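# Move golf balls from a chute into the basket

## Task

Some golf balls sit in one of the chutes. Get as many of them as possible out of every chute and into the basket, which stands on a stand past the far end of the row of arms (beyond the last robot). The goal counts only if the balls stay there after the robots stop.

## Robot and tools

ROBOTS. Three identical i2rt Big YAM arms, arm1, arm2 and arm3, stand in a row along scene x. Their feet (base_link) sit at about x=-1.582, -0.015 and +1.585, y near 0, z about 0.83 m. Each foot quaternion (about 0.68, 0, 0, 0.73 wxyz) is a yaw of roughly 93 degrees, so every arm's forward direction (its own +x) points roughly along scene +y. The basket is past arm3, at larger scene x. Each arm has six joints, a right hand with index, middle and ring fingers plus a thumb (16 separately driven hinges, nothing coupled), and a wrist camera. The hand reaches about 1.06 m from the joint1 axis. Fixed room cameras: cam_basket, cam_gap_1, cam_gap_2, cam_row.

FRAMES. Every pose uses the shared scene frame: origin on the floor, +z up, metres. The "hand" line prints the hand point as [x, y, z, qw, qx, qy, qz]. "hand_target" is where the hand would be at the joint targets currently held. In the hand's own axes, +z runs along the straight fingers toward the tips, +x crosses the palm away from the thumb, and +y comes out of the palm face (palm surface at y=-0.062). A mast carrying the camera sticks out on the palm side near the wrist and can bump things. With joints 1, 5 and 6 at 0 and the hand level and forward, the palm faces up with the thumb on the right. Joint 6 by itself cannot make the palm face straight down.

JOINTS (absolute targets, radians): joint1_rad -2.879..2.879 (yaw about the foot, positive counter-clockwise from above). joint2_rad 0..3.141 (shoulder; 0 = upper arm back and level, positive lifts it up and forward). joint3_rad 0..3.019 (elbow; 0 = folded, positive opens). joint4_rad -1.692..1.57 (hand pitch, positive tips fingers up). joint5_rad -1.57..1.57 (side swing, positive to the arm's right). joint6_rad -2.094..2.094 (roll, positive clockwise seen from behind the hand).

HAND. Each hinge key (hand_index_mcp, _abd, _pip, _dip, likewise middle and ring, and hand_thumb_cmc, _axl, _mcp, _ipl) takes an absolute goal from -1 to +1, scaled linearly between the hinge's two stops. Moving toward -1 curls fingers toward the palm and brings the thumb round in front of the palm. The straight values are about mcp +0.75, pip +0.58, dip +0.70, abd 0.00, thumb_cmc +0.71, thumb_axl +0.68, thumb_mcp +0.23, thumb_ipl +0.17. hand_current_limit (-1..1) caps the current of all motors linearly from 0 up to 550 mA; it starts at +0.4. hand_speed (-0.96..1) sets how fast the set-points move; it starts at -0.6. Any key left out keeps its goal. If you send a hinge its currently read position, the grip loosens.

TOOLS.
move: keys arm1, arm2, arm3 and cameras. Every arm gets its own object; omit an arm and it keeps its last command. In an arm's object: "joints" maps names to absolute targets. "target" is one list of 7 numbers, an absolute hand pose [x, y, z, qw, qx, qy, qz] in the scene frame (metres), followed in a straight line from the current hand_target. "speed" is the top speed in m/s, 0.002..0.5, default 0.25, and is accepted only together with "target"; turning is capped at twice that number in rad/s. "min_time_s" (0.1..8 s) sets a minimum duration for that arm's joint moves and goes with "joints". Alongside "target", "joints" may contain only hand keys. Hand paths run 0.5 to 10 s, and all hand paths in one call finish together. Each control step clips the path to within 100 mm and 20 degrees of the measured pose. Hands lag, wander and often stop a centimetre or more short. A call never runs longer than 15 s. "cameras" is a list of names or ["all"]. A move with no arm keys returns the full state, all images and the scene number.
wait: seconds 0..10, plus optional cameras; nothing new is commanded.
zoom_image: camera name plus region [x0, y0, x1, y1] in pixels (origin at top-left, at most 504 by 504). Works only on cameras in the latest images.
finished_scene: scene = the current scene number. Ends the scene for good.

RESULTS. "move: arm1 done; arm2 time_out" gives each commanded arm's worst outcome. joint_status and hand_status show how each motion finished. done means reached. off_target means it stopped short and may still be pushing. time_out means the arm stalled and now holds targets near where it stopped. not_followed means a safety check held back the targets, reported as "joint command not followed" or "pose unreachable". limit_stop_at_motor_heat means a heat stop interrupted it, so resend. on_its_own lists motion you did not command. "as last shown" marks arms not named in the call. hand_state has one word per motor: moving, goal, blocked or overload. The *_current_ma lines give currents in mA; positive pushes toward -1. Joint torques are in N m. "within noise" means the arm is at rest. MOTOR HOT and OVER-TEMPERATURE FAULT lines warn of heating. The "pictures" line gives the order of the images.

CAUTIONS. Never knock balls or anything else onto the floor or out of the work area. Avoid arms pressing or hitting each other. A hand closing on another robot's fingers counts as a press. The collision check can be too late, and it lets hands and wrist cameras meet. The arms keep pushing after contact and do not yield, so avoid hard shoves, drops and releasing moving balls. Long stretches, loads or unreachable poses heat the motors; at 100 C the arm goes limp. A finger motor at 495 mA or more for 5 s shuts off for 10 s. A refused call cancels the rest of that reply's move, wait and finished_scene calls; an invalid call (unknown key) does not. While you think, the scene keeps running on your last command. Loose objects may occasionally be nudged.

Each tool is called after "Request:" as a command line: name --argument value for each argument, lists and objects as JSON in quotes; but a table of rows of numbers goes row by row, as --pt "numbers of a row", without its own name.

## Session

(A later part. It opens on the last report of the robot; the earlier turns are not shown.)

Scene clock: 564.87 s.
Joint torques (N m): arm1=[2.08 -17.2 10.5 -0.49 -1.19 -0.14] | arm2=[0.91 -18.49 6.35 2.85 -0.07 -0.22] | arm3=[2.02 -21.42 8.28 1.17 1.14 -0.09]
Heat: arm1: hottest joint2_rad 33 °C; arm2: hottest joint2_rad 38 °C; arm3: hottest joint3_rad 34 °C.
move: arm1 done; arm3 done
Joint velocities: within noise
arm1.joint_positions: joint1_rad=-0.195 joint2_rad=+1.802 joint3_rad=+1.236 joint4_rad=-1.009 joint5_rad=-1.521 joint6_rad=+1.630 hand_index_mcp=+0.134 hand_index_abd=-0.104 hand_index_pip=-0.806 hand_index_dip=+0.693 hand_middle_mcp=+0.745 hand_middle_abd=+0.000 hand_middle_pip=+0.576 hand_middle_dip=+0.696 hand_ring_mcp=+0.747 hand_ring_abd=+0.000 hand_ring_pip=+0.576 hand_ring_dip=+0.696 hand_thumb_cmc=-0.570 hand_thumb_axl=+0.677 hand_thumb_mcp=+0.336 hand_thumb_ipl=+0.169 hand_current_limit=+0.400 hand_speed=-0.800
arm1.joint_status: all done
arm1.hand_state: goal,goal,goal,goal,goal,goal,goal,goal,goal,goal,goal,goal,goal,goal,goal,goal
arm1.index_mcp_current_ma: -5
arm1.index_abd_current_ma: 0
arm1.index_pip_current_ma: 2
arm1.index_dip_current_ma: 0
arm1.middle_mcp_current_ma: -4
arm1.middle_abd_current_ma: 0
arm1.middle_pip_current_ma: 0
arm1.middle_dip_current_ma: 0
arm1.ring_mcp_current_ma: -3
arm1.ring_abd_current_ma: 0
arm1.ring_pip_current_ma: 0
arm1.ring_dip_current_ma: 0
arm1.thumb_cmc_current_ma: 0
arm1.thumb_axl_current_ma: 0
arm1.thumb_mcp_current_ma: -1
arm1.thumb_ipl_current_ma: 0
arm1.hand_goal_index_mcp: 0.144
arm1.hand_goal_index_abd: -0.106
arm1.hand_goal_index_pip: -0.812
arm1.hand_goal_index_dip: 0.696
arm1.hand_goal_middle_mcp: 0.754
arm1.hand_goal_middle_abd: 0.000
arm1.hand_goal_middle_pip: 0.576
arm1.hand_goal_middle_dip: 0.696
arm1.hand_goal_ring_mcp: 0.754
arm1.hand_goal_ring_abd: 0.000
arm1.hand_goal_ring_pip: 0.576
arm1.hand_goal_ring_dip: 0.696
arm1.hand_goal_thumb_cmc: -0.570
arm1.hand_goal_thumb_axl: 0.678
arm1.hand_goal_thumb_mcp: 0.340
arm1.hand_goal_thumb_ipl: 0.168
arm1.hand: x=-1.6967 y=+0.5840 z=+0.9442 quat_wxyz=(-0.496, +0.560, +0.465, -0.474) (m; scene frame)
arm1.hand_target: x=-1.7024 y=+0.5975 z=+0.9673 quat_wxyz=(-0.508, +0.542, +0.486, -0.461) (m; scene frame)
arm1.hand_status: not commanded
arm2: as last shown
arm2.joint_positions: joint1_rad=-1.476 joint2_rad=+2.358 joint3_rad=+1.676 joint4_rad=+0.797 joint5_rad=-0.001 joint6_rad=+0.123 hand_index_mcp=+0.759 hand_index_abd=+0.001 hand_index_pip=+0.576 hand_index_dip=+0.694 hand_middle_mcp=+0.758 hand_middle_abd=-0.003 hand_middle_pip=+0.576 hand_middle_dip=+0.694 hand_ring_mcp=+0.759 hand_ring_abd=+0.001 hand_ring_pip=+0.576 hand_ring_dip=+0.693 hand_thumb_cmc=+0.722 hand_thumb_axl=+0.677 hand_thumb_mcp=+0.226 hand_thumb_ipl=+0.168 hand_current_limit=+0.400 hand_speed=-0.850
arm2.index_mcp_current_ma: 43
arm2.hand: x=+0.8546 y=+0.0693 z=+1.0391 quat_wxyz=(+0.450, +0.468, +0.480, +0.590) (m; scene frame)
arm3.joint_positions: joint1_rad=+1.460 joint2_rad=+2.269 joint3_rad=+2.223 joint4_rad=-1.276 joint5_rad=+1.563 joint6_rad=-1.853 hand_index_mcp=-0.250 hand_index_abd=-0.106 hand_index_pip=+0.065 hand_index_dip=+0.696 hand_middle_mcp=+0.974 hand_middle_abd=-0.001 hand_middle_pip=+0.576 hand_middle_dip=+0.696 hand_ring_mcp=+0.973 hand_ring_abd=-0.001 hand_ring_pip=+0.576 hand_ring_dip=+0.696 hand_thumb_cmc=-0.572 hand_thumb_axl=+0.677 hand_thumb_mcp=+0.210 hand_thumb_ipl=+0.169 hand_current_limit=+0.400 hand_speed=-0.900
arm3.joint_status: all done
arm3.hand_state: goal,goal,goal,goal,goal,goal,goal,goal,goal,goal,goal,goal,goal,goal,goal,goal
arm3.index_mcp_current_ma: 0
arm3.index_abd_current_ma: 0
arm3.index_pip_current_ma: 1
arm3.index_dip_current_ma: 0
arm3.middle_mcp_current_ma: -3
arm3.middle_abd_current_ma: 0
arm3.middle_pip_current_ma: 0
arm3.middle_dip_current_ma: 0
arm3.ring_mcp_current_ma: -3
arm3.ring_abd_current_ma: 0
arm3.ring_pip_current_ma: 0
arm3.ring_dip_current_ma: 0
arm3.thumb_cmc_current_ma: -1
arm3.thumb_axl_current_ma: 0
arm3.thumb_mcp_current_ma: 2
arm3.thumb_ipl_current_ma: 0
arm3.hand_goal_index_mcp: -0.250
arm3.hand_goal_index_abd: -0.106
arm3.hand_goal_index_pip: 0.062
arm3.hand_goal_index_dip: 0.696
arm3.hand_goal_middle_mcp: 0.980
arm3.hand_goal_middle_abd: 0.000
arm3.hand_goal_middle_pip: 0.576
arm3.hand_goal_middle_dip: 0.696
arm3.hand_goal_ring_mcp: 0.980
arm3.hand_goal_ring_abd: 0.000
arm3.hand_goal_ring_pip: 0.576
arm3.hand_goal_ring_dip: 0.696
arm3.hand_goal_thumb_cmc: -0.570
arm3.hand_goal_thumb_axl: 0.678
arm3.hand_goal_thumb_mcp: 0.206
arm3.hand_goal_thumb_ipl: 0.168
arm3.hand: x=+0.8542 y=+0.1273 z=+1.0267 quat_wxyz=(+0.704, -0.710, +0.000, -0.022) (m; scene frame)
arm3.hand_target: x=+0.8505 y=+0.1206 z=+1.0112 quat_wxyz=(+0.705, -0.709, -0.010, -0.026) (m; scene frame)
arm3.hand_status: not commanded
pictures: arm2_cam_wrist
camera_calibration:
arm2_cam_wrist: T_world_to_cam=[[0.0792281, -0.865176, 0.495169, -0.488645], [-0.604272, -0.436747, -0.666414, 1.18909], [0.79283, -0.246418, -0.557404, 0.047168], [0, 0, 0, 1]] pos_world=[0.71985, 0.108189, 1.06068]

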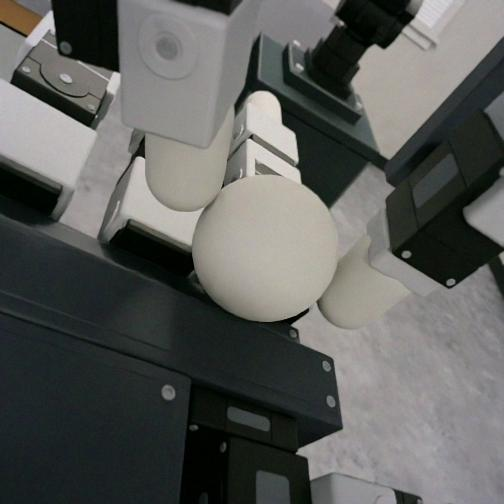

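Request:
move --arm3 '{"joints": {"joint1_rad": 1.460, "hand_index_mcp": -0.29, "hand_thumb_mcp": 0.17}}' --arm1 '{"joints": {"joint2_rad": 1.83, "joint3_rad": 1.205, "joint4_rad": -0.93}, "min_time_s": 2}'

Request:
move --arm3 '{"joints": {"hand_index_mcp": -0.39, "hand_thumb_mcp": 0.08, "hand_index_pip": 0.03, "hand_thumb_ipl": 0.14}}' --arm1 '{"joints": {"joint2_rad": 1.873, "joint3_rad": 1.172, "joint4_rad": -0.858}, "min_time_s": 2}' --cameras '["arm2_cam_wrist", "arm1_cam_wrist"]'

Scene clock: 570.67 s.
Joint torques (N m): arm1=[2.02 -14.8 6.84 0.64 -1.19 -0.14] | arm2=[0.91 -18.67 6.34 2.91 -0.08 -0.2] | arm3=[1.32 -21.54 8.27 1.14 1.13 -0.1]
Heat: arm1: hottest joint2_rad 33 °C; arm2: hottest joint2_rad 38 °C; arm3: hottest joint3_rad 34 °C.
move: arm1 done; arm3 off_target
Joint velocities: within noise
arm1.joint_positions: joint1_rad=-0.195 joint2_rad=+1.819 joint3_rad=+1.203 joint4_rad=-0.943 joint5_rad=-1.521 joint6_rad=+1.630 hand_index_mcp=+0.134 hand_index_abd=-0.104 hand_index_pip=-0.806 hand_index_dip=+0.693 hand_middle_mcp=+0.745 hand_middle_abd=+0.000 hand_middle_pip=+0.576 hand_middle_dip=+0.696 hand_ring_mcp=+0.747 hand_ring_abd=+0.000 hand_ring_pip=+0.576 hand_ring_dip=+0.696 hand_thumb_cmc=-0.570 hand_thumb_axl=+0.677 hand_thumb_mcp=+0.336 hand_thumb_ipl=+0.169 hand_current_limit=+0.400 hand_speed=-0.800
arm1.joint_status: all done
arm1.hand_state: goal,goal,goal,goal,goal,goal,goal,goal,goal,goal,goal,goal,goal,goal,goal,goal
arm1.index_mcp_current_ma: -5
arm1.index_abd_current_ma: 0
arm1.index_pip_current_ma: 2
arm1.index_dip_current_ma: 0
arm1.middle_mcp_current_ma: -4
arm1.middle_abd_current_ma: 0
arm1.middle_pip_current_ma: 0
arm1.middle_dip_current_ma: 0
arm1.ring_mcp_current_ma: -3
arm1.ring_abd_current_ma: 0
arm1.ring_pip_current_ma: 0
arm1.ring_dip_current_ma: 0
arm1.thumb_cmc_current_ma: 0
arm1.thumb_axl_current_ma: 0
arm1.thumb_mcp_current_ma: -1
arm1.thumb_ipl_current_ma: 0
arm1.hand_goal_index_mcp: 0.144
arm1.hand_goal_index_abd: -0.106
arm1.hand_goal_index_pip: -0.812
arm1.hand_goal_index_dip: 0.696
arm1.hand_goal_middle_mcp: 0.754
arm1.hand_goal_middle_abd: 0.000
arm1.hand_goal_middle_pip: 0.576
arm1.hand_goal_middle_dip: 0.696
arm1.hand_goal_ring_mcp: 0.754
arm1.hand_goal_ring_abd: 0.000
arm1.hand_goal_ring_pip: 0.576
arm1.hand_goal_ring_dip: 0.696
arm1.hand_goal_thumb_cmc: -0.570
arm1.hand_goal_thumb_axl: 0.678
arm1.hand_goal_thumb_mcp: 0.340
arm1.hand_goal_thumb_ipl: 0.168
arm1.hand: x=-1.6967 y=+0.5820 z=+0.9253 quat_wxyz=(-0.500, +0.556, +0.469, -0.470) (m; scene frame)
arm1.hand_target: x=-1.7035 y=+0.5833 z=+0.9201 quat_wxyz=(-0.499, +0.550, +0.477, -0.470) (m; scene frame)
arm1.hand_status: not commanded
arm2: as last shown
arm3.joint_positions: joint1_rad=+1.460 joint2_rad=+2.269 joint3_rad=+2.223 joint4_rad=-1.276 joint5_rad=+1.563 joint6_rad=-1.853 hand_index_mcp=-0.255 hand_index_abd=-0.106 hand_index_pip=+0.071 hand_index_dip=+0.699 hand_middle_mcp=+0.974 hand_middle_abd=-0.001 hand_middle_pip=+0.576 hand_middle_dip=+0.696 hand_ring_mcp=+0.973 hand_ring_abd=-0.001 hand_ring_pip=+0.576 hand_ring_dip=+0.696 hand_thumb_cmc=-0.572 hand_thumb_axl=+0.677 hand_thumb_mcp=+0.202 hand_thumb_ipl=+0.174 hand_current_limit=+0.400 hand_speed=-0.900
arm3.joint_status: hand_index_mcp off_target (ended at -0.255, target -0.290); hand_thumb_mcp off_target (ended at +0.202, target +0.170); the others done
arm3.hand_state: blocked,goal,goal,goal,goal,goal,goal,goal,goal,goal,goal,goal,goal,goal,blocked,goal
arm3.index_mcp_current_ma: 49
arm3.index_abd_current_ma: 0
arm3.index_pip_current_ma: 5
arm3.index_dip_current_ma: 1
arm3.middle_mcp_current_ma: -3
arm3.middle_abd_current_ma: 0
arm3.middle_pip_current_ma: 0
arm3.middle_dip_current_ma: 0
arm3.ring_mcp_current_ma: -3
arm3.ring_abd_current_ma: 0
arm3.ring_pip_current_ma: 0
arm3.ring_dip_current_ma: 0
arm3.thumb_cmc_current_ma: -1
arm3.thumb_axl_current_ma: 0
arm3.thumb_mcp_current_ma: 56
arm3.thumb_ipl_current_ma: 4
arm3.hand_goal_index_mcp: -0.290
arm3.hand_goal_index_abd: -0.106
arm3.hand_goal_index_pip: 0.062
arm3.hand_goal_index_dip: 0.696
arm3.hand_goal_middle_mcp: 0.980
arm3.hand_goal_middle_abd: 0.000
arm3.hand_goal_middle_pip: 0.576
arm3.hand_goal_middle_dip: 0.696
arm3.hand_goal_ring_mcp: 0.980
arm3.hand_goal_ring_abd: 0.000
arm3.hand_goal_ring_pip: 0.576
arm3.hand_goal_ring_dip: 0.696
arm3.hand_goal_thumb_cmc: -0.570
arm3.hand_goal_thumb_axl: 0.678
arm3.hand_goal_thumb_mcp: 0.170
arm3.hand_goal_thumb_ipl: 0.168
arm3.hand: x=+0.8542 y=+0.1273 z=+1.0267 quat_wxyz=(+0.704, -0.710, +0.000, -0.022) (m; scene frame)
arm3.hand_target: x=+0.8524 y=+0.1277 z=+1.0112 quat_wxyz=(+0.704, -0.709, -0.007, -0.030) (m; scene frame)
arm3.hand_status: not commanded
pictures: none

Scene clock: 572.97 s.
Joint torques (N m): arm1=[2.08 -14.8 6.43 0.55 -1.2 -0.15] | arm2=[1.08 -18.49 6.31 2.89 -0.08 -0.21] | arm3=[1.32 -21.48 8.25 1.16 1.14 -0.09]
Heat: arm1: hottest joint2_rad 33 °C; arm2: hottest joint2_rad 38 °C; arm3: hottest joint3_rad 34 °C.
move: arm1 done; arm3 off_target
Joint velocities: within noise
arm1.joint_positions: joint1_rad=-0.195 joint2_rad=+1.862 joint3_rad=+1.171 joint4_rad=-0.871 joint5_rad=-1.521 joint6_rad=+1.630 hand_index_mcp=+0.134 hand_index_abd=-0.104 hand_index_pip=-0.806 hand_index_dip=+0.693 hand_middle_mcp=+0.745 hand_middle_abd=+0.000 hand_middle_pip=+0.576 hand_middle_dip=+0.696 hand_ring_mcp=+0.747 hand_ring_abd=+0.000 hand_ring_pip=+0.576 hand_ring_dip=+0.696 hand_thumb_cmc=-0.570 hand_thumb_axl=+0.677 hand_thumb_mcp=+0.336 hand_thumb_ipl=+0.169 hand_current_limit=+0.400 hand_speed=-0.800
arm1.joint_status: all done
arm1.hand_state: goal,goal,goal,goal,goal,goal,goal,goal,goal,goal,goal,goal,goal,goal,goal,goal
arm1.index_mcp_current_ma: -5
arm1.index_abd_current_ma: 0
arm1.index_pip_current_ma: 2
arm1.index_dip_current_ma: 0
arm1.middle_mcp_current_ma: -4
arm1.middle_abd_current_ma: 0
arm1.middle_pip_current_ma: 0
arm1.middle_dip_current_ma: 0
arm1.ring_mcp_current_ma: -3
arm1.ring_abd_current_ma: 0
arm1.ring_pip_current_ma: 0
arm1.ring_dip_current_ma: 0
arm1.thumb_cmc_current_ma: 0
arm1.thumb_axl_current_ma: 0
arm1.thumb_mcp_current_ma: -1
arm1.thumb_ipl_current_ma: 0
arm1.hand_goal_index_mcp: 0.144
arm1.hand_goal_index_abd: -0.106
arm1.hand_goal_index_pip: -0.812
arm1.hand_goal_index_dip: 0.696
arm1.hand_goal_middle_mcp: 0.754
arm1.hand_goal_middle_abd: 0.000
arm1.hand_goal_middle_pip: 0.576
arm1.hand_goal_middle_dip: 0.696
arm1.hand_goal_ring_mcp: 0.754
arm1.hand_goal_ring_abd: 0.000
arm1.hand_goal_ring_pip: 0.576
arm1.hand_goal_ring_dip: 0.696
arm1.hand_goal_thumb_cmc: -0.570
arm1.hand_goal_thumb_axl: 0.678
arm1.hand_goal_thumb_mcp: 0.340
arm1.hand_goal_thumb_ipl: 0.168
arm1.hand: x=-1.6968 y=+0.5788 z=+0.8956 quat_wxyz=(-0.499, +0.557, +0.468, -0.471) (m; scene frame)
arm1.hand_target: x=-1.7036 y=+0.5795 z=+0.8901 quat_wxyz=(-0.498, +0.551, +0.476, -0.471) (m; scene frame)
arm1.hand_status: not commanded
arm2: as last shown
arm2.joint_positions: joint1_rad=-1.476 joint2_rad=+2.358 joint3_rad=+1.676 joint4_rad=+0.797 joint5_rad=-0.001 joint6_rad=+0.122 hand_index_mcp=+0.759 hand_index_abd=+0.001 hand_index_pip=+0.576 hand_index_dip=+0.694 hand_middle_mcp=+0.758 hand_middle_abd=-0.003 hand_middle_pip=+0.576 hand_middle_dip=+0.694 hand_ring_mcp=+0.759 hand_ring_abd=+0.001 hand_ring_pip=+0.576 hand_ring_dip=+0.693 hand_thumb_cmc=+0.722 hand_thumb_axl=+0.677 hand_thumb_mcp=+0.226 hand_thumb_ipl=+0.168 hand_current_limit=+0.400 hand_speed=-0.850
arm3.joint_positions: joint1_rad=+1.460 joint2_rad=+2.269 joint3_rad=+2.223 joint4_rad=-1.276 joint5_rad=+1.563 joint6_rad=-1.853 hand_index_mcp=-0.259 hand_index_abd=-0.106 hand_index_pip=+0.071 hand_index_dip=+0.716 hand_middle_mcp=+0.974 hand_middle_abd=-0.001 hand_middle_pip=+0.576 hand_middle_dip=+0.696 hand_ring_mcp=+0.973 hand_ring_abd=-0.001 hand_ring_pip=+0.576 hand_ring_dip=+0.696 hand_thumb_cmc=-0.572 hand_thumb_axl=+0.677 hand_thumb_mcp=+0.190 hand_thumb_ipl=+0.171 hand_current_limit=+0.400 hand_speed=-0.900
arm3.joint_status: hand_index_mcp off_target (ended at -0.259, target -0.390); hand_index_pip off_target (ended at +0.071, target +0.030); hand_thumb_mcp off_target (ended at +0.190, target +0.080); hand_thumb_ipl off_target (ended at +0.171, target +0.140)
arm3.hand_state: blocked,goal,blocked,goal,goal,goal,goal,goal,goal,goal,goal,goal,goal,goal,blocked,blocked
arm3.index_mcp_current_ma: 385
arm3.index_abd_current_ma: 0
arm3.index_pip_current_ma: 56
arm3.index_dip_current_ma: 18
arm3.middle_mcp_current_ma: -3
arm3.middle_abd_current_ma: 0
arm3.middle_pip_current_ma: 0
arm3.middle_dip_current_ma: 0
arm3.ring_mcp_current_ma: -3
arm3.ring_abd_current_ma: 0
arm3.ring_pip_current_ma: 0
arm3.ring_dip_current_ma: 0
arm3.thumb_cmc_current_ma: -1
arm3.thumb_axl_current_ma: 0
arm3.thumb_mcp_current_ma: 385
arm3.thumb_ipl_current_ma: 59
arm3.hand_goal_index_mcp: -0.390
arm3.hand_goal_index_abd: -0.106
arm3.hand_goal_index_pip: 0.030
arm3.hand_goal_index_dip: 0.696
arm3.hand_goal_middle_mcp: 0.980
arm3.hand_goal_middle_abd: 0.000
arm3.hand_goal_middle_pip: 0.576
arm3.hand_goal_middle_dip: 0.696
arm3.hand_goal_ring_mcp: 0.980
arm3.hand_goal_ring_abd: 0.000
arm3.hand_goal_ring_pip: 0.576
arm3.hand_goal_ring_dip: 0.696
arm3.hand_goal_thumb_cmc: -0.570
arm3.hand_goal_thumb_axl: 0.678
arm3.hand_goal_thumb_mcp: 0.080
arm3.hand_goal_thumb_ipl: 0.140
arm3.hand: x=+0.8542 y=+0.1273 z=+1.0267 quat_wxyz=(+0.704, -0.710, +0.000, -0.022) (m; scene frame)
arm3.hand_target: x=+0.8524 y=+0.1277 z=+1.0112 quat_wxyz=(+0.704, -0.709, -0.007, -0.030) (m; scene frame)
arm3.hand_status: not commanded
pictures: arm1_cam_wrist, arm2_cam_wrist
camera_calibration:
arm1_cam_wrist: T_world_to_cam=[[-0.118061, -0.795413, -0.594457, 0.83084], [0.657264, -0.511337, 0.55366, 0.867233], [-0.744356, -0.32535, 0.583165, -1.47431], [0, 0, 0, 1]] pos_world=[-1.56932, 0.624643, 0.873513]
arm2_cam_wrist: T_world_to_cam=[[0.0791128, -0.865001, 0.495495, -0.488839], [-0.604257, -0.436939, -0.666301, 1.18902], [0.792852, -0.246693, -0.55725, 0.0470434], [0, 0, 0, 1]] pos_world=[0.719849, 0.10829, 1.06068]

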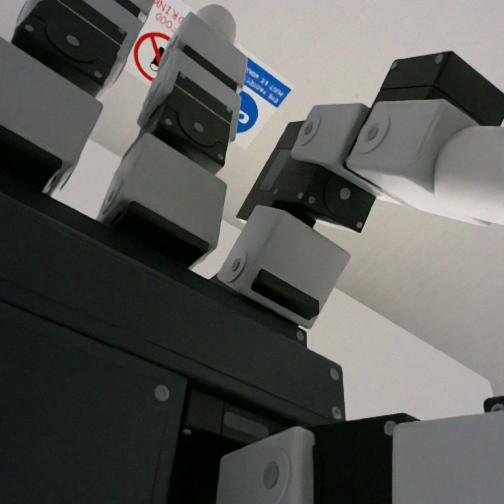

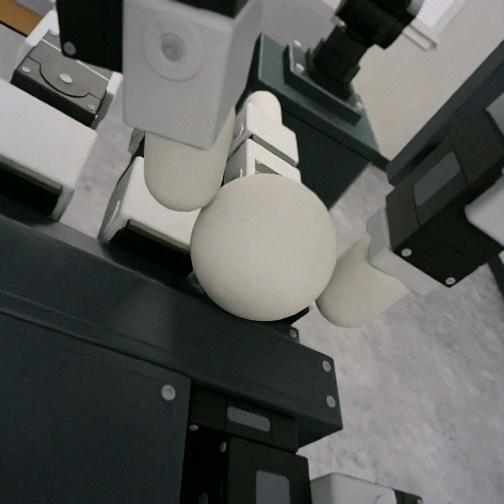

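Request:
move --arm1 '{"joints": {"hand_speed": -0.9, "hand_index_mcp": 0.0, "hand_index_pip": -0.60}}' --arm3 '{"joints": {"joint3_rad": 2.4, "joint4_rad": -1.40}, "min_time_s": 3}'

Request:
move --arm1 '{"joints": {"hand_index_mcp": -0.13, "hand_index_pip": -0.46}}' --arm3 '{"joints": {"joint2_rad": 1.9, "joint3_rad": 2.25, "joint4_rad": -1.65}, "min_time_s": 4}' --cameras '["arm3_cam_wrist"]'

Scene clock: 579.93 s.
Joint torques (N m): arm1=[2.02 -14.97 6.39 0.62 -1.19 -0.14] | arm2=[0.67 -18.55 6.45 2.89 -0.07 -0.22] | arm3=[1.26 -21.48 12.74 0.44 1.14 -0.09]
Heat: arm1: hottest joint2_rad 33 °C; arm2: hottest joint2_rad 38 °C; arm3: hottest joint3_rad 34 °C.
move: arm1 done; arm3 done
Joint velocities: within noise
arm1.joint_positions: joint1_rad=-0.195 joint2_rad=+1.862 joint3_rad=+1.171 joint4_rad=-0.870 joint5_rad=-1.521 joint6_rad=+1.630 hand_index_mcp=+0.000 hand_index_abd=-0.104 hand_index_pip=-0.601 hand_index_dip=+0.693 hand_middle_mcp=+0.745 hand_middle_abd=+0.000 hand_middle_pip=+0.576 hand_middle_dip=+0.696 hand_ring_mcp=+0.747 hand_ring_abd=+0.000 hand_ring_pip=+0.576 hand_ring_dip=+0.696 hand_thumb_cmc=-0.570 hand_thumb_axl=+0.677 hand_thumb_mcp=+0.336 hand_thumb_ipl=+0.169 hand_current_limit=+0.400 hand_speed=-0.900
arm1.joint_status: all done
arm1.hand_state: goal,goal,goal,goal,goal,goal,goal,goal,goal,goal,goal,goal,goal,goal,goal,goal
arm1.index_mcp_current_ma: 0
arm1.index_abd_current_ma: 0
arm1.index_pip_current_ma: 0
arm1.index_dip_current_ma: 0
arm1.middle_mcp_current_ma: -4
arm1.middle_abd_current_ma: 0
arm1.middle_pip_current_ma: 0
arm1.middle_dip_current_ma: 0
arm1.ring_mcp_current_ma: -3
arm1.ring_abd_current_ma: 0
arm1.ring_pip_current_ma: 0
arm1.ring_dip_current_ma: 0
arm1.thumb_cmc_current_ma: 0
arm1.thumb_axl_current_ma: 0
arm1.thumb_mcp_current_ma: -1
arm1.thumb_ipl_current_ma: 0
arm1.hand_goal_index_mcp: 0.000
arm1.hand_goal_index_abd: -0.106
arm1.hand_goal_index_pip: -0.600
arm1.hand_goal_index_dip: 0.696
arm1.hand_goal_middle_mcp: 0.754
arm1.hand_goal_middle_abd: 0.000
arm1.hand_goal_middle_pip: 0.576
arm1.hand_goal_middle_dip: 0.696
arm1.hand_goal_ring_mcp: 0.754
arm1.hand_goal_ring_abd: 0.000
arm1.hand_goal_ring_pip: 0.576
arm1.hand_goal_ring_dip: 0.696
arm1.hand_goal_thumb_cmc: -0.570
arm1.hand_goal_thumb_axl: 0.678
arm1.hand_goal_thumb_mcp: 0.340
arm1.hand_goal_thumb_ipl: 0.168
arm1.hand: x=-1.6968 y=+0.5788 z=+0.8956 quat_wxyz=(-0.499, +0.557, +0.468, -0.471) (m; scene frame)
arm1.hand_target: x=-1.7036 y=+0.5795 z=+0.8901 quat_wxyz=(-0.498, +0.551, +0.476, -0.471) (m; scene frame)
arm1.hand_status: not commanded
arm2: as last shown
arm2.joint_positions: joint1_rad=-1.476 joint2_rad=+2.359 joint3_rad=+1.676 joint4_rad=+0.797 joint5_rad=-0.001 joint6_rad=+0.122 hand_index_mcp=+0.759 hand_index_abd=+0.001 hand_index_pip=+0.576 hand_index_dip=+0.694 hand_middle_mcp=+0.758 hand_middle_abd=-0.003 hand_middle_pip=+0.576 hand_middle_dip=+0.694 hand_ring_mcp=+0.759 hand_ring_abd=+0.001 hand_ring_pip=+0.576 hand_ring_dip=+0.693 hand_thumb_cmc=+0.722 hand_thumb_axl=+0.677 hand_thumb_mcp=+0.226 hand_thumb_ipl=+0.168 hand_current_limit=+0.400 hand_speed=-0.850
arm2.middle_mcp_current_ma: 38
arm2.hand: x=+0.8547 y=+0.0694 z=+1.0381 quat_wxyz=(+0.449, +0.469, +0.480, +0.590) (m; scene frame)
arm2.hand_target: x=+0.8540 y=+0.0576 z=+1.0355 quat_wxyz=(+0.459, +0.467, +0.476, +0.588) (m; scene frame)
arm3.joint_positions: joint1_rad=+1.460 joint2_rad=+2.269 joint3_rad=+2.346 joint4_rad=-1.393 joint5_rad=+1.563 joint6_rad=-1.853 hand_index_mcp=-0.259 hand_index_abd=-0.103 hand_index_pip=+0.077 hand_index_dip=+0.721 hand_middle_mcp=+0.974 hand_middle_abd=-0.001 hand_middle_pip=+0.576 hand_middle_dip=+0.696 hand_ring_mcp=+0.973 hand_ring_abd=-0.001 hand_ring_pip=+0.576 hand_ring_dip=+0.696 hand_thumb_cmc=-0.567 hand_thumb_axl=+0.677 hand_thumb_mcp=+0.183 hand_thumb_ipl=+0.171 hand_current_limit=+0.400 hand_speed=-0.900
arm3.joint_status: all done
arm3.hand_state: blocked,goal,blocked,blocked,goal,goal,goal,goal,goal,goal,goal,goal,goal,goal,blocked,blocked
arm3.index_mcp_current_ma: 385
arm3.index_abd_current_ma: 1
arm3.index_pip_current_ma: 70
arm3.index_dip_current_ma: 26
arm3.middle_mcp_current_ma: -3
arm3.middle_abd_current_ma: 0
arm3.middle_pip_current_ma: 0
arm3.middle_dip_current_ma: 0
arm3.ring_mcp_current_ma: -3
arm3.ring_abd_current_ma: 0
arm3.ring_pip_current_ma: 0
arm3.ring_dip_current_ma: 0
arm3.thumb_cmc_current_ma: 1
arm3.thumb_axl_current_ma: 0
arm3.thumb_mcp_current_ma: 374
arm3.thumb_ipl_current_ma: 59
arm3.hand_goal_index_mcp: -0.390
arm3.hand_goal_index_abd: -0.106
arm3.hand_goal_index_pip: 0.030
arm3.hand_goal_index_dip: 0.696
arm3.hand_goal_middle_mcp: 0.980
arm3.hand_goal_middle_abd: 0.000
arm3.hand_goal_middle_pip: 0.576
arm3.hand_goal_middle_dip: 0.696
arm3.hand_goal_ring_mcp: 0.980
arm3.hand_goal_ring_abd: 0.000
arm3.hand_goal_ring_pip: 0.576
arm3.hand_goal_ring_dip: 0.696
arm3.hand_goal_thumb_cmc: -0.570
arm3.hand_goal_thumb_axl: 0.678
arm3.hand_goal_thumb_mcp: 0.080
arm3.hand_goal_thumb_ipl: 0.140
arm3.hand: x=+0.8539 y=+0.1273 z=+1.0738 quat_wxyz=(+0.704, -0.710, +0.002, -0.020) (m; scene frame)
arm3.hand_target: x=+0.8467 y=+0.1279 z=+1.0817 quat_wxyz=(+0.705, -0.709, +0.009, -0.014) (m; scene frame)
arm3.hand_status: not commanded
pictures: none

Scene clock: 584.40 s.
Joint torques (N m): arm1=[1.85 -14.92 6.43 0.58 -0.89 -0.14] | arm2=[0.85 -18.67 6.38 2.92 -0.07 -0.21] | arm3=[1.32 -20.89 8.08 0.44 1.14 -0.09]
Heat: arm1: hottest joint2_rad 33 °C; arm2: hottest joint2_rad 38 °C; arm3: hottest joint3_rad 34 °C.
move: arm1 off_target; arm3 done
Joint velocities: within noise
arm1.joint_positions: joint1_rad=-0.192 joint2_rad=+1.862 joint3_rad=+1.171 joint4_rad=-0.870 joint5_rad=-1.528 joint6_rad=+1.630 hand_index_mcp=-0.133 hand_index_abd=-0.104 hand_index_pip=-0.502 hand_index_dip=+0.686 hand_middle_mcp=+0.745 hand_middle_abd=+0.000 hand_middle_pip=+0.576 hand_middle_dip=+0.696 hand_ring_mcp=+0.747 hand_ring_abd=+0.000 hand_ring_pip=+0.576 hand_ring_dip=+0.696 hand_thumb_cmc=-0.570 hand_thumb_axl=+0.677 hand_thumb_mcp=+0.336 hand_thumb_ipl=+0.169 hand_current_limit=+0.400 hand_speed=-0.900
arm1.joint_status: hand_index_pip off_target (ended at -0.502, target -0.460); the others done
arm1.hand_state: goal,goal,blocked,goal,goal,goal,goal,goal,goal,goal,goal,goal,goal,goal,goal,goal
arm1.index_mcp_current_ma: -1
arm1.index_abd_current_ma: 0
arm1.index_pip_current_ma: -49
arm1.index_dip_current_ma: -5
arm1.middle_mcp_current_ma: -4
arm1.middle_abd_current_ma: 0
arm1.middle_pip_current_ma: 0
arm1.middle_dip_current_ma: 0
arm1.ring_mcp_current_ma: -3
arm1.ring_abd_current_ma: 0
arm1.ring_pip_current_ma: 0
arm1.ring_dip_current_ma: 0
arm1.thumb_cmc_current_ma: 0
arm1.thumb_axl_current_ma: 0
arm1.thumb_mcp_current_ma: -1
arm1.thumb_ipl_current_ma: 0
arm1.hand_goal_index_mcp: -0.130
arm1.hand_goal_index_abd: -0.106
arm1.hand_goal_index_pip: -0.460
arm1.hand_goal_index_dip: 0.696
arm1.hand_goal_middle_mcp: 0.754
arm1.hand_goal_middle_abd: 0.000
arm1.hand_goal_middle_pip: 0.576
arm1.hand_goal_middle_dip: 0.696
arm1.hand_goal_ring_mcp: 0.754
arm1.hand_goal_ring_abd: 0.000
arm1.hand_goal_ring_pip: 0.576
arm1.hand_goal_ring_dip: 0.696
arm1.hand_goal_thumb_cmc: -0.570
arm1.hand_goal_thumb_axl: 0.678
arm1.hand_goal_thumb_mcp: 0.340
arm1.hand_goal_thumb_ipl: 0.168
arm1.hand: x=-1.6990 y=+0.5786 z=+0.8968 quat_wxyz=(-0.500, +0.554, +0.468, -0.473) (m; scene frame)
arm1.hand_target: x=-1.7035 y=+0.5796 z=+0.8901 quat_wxyz=(-0.498, +0.551, +0.476, -0.471) (m; scene frame)
arm1.hand_status: not commanded
arm2: as last shown
arm3.joint_positions: joint1_rad=+1.460 joint2_rad=+1.924 joint3_rad=+2.251 joint4_rad=-1.642 joint5_rad=+1.563 joint6_rad=-1.853 hand_index_mcp=-0.259 hand_index_abd=-0.103 hand_index_pip=+0.077 hand_index_dip=+0.721 hand_middle_mcp=+0.974 hand_middle_abd=-0.001 hand_middle_pip=+0.576 hand_middle_dip=+0.696 hand_ring_mcp=+0.973 hand_ring_abd=-0.001 hand_ring_pip=+0.576 hand_ring_dip=+0.696 hand_thumb_cmc=-0.568 hand_thumb_axl=+0.677 hand_thumb_mcp=+0.183 hand_thumb_ipl=+0.171 hand_current_limit=+0.400 hand_speed=-0.900
arm3.joint_status: all done
arm3.hand_state: blocked,goal,blocked,blocked,goal,goal,goal,goal,goal,goal,goal,goal,goal,goal,blocked,blocked
arm3.index_mcp_current_ma: 385
arm3.index_abd_current_ma: 1
arm3.index_pip_current_ma: 70
arm3.index_dip_current_ma: 26
arm3.middle_mcp_current_ma: -3
arm3.middle_abd_current_ma: 0
arm3.middle_pip_current_ma: 0
arm3.middle_dip_current_ma: 0
arm3.ring_mcp_current_ma: -3
arm3.ring_abd_current_ma: 0
arm3.ring_pip_current_ma: 0
arm3.ring_dip_current_ma: 0
arm3.thumb_cmc_current_ma: 1
arm3.thumb_axl_current_ma: 0
arm3.thumb_mcp_current_ma: 374
arm3.thumb_ipl_current_ma: 59
arm3.hand_goal_index_mcp: -0.390
arm3.hand_goal_index_abd: -0.106
arm3.hand_goal_index_pip: 0.030
arm3.hand_goal_index_dip: 0.696
arm3.hand_goal_middle_mcp: 0.980
arm3.hand_goal_middle_abd: 0.000
arm3.hand_goal_middle_pip: 0.576
arm3.hand_goal_middle_dip: 0.696
arm3.hand_goal_ring_mcp: 0.980
arm3.hand_goal_ring_abd: 0.000
arm3.hand_goal_ring_pip: 0.576
arm3.hand_goal_ring_dip: 0.696
arm3.hand_goal_thumb_cmc: -0.570
arm3.hand_goal_thumb_axl: 0.678
arm3.hand_goal_thumb_mcp: 0.080
arm3.hand_goal_thumb_ipl: 0.140
arm3.hand: x=+0.9739 y=+0.1233 z=+1.2526 quat_wxyz=(+0.704, -0.710, +0.002, -0.020) (m; scene frame)
arm3.hand_target: x=+0.9830 y=+0.1233 z=+1.2661 quat_wxyz=(+0.705, -0.709, +0.005, -0.017) (m; scene frame)
arm3.hand_status: not commanded
pictures: arm3_cam_wrist
camera_calibration:
arm3_cam_wrist: T_world_to_cam=[[-0.778109, 0.0143244, -0.627966, 1.57508], [-0.437833, -0.729212, 0.525882, -0.191291], [-0.450388, 0.684138, 0.573678, -0.240194], [0, 0, 0, 1]] pos_world=[1.03365, 0.00227186, 1.22749]

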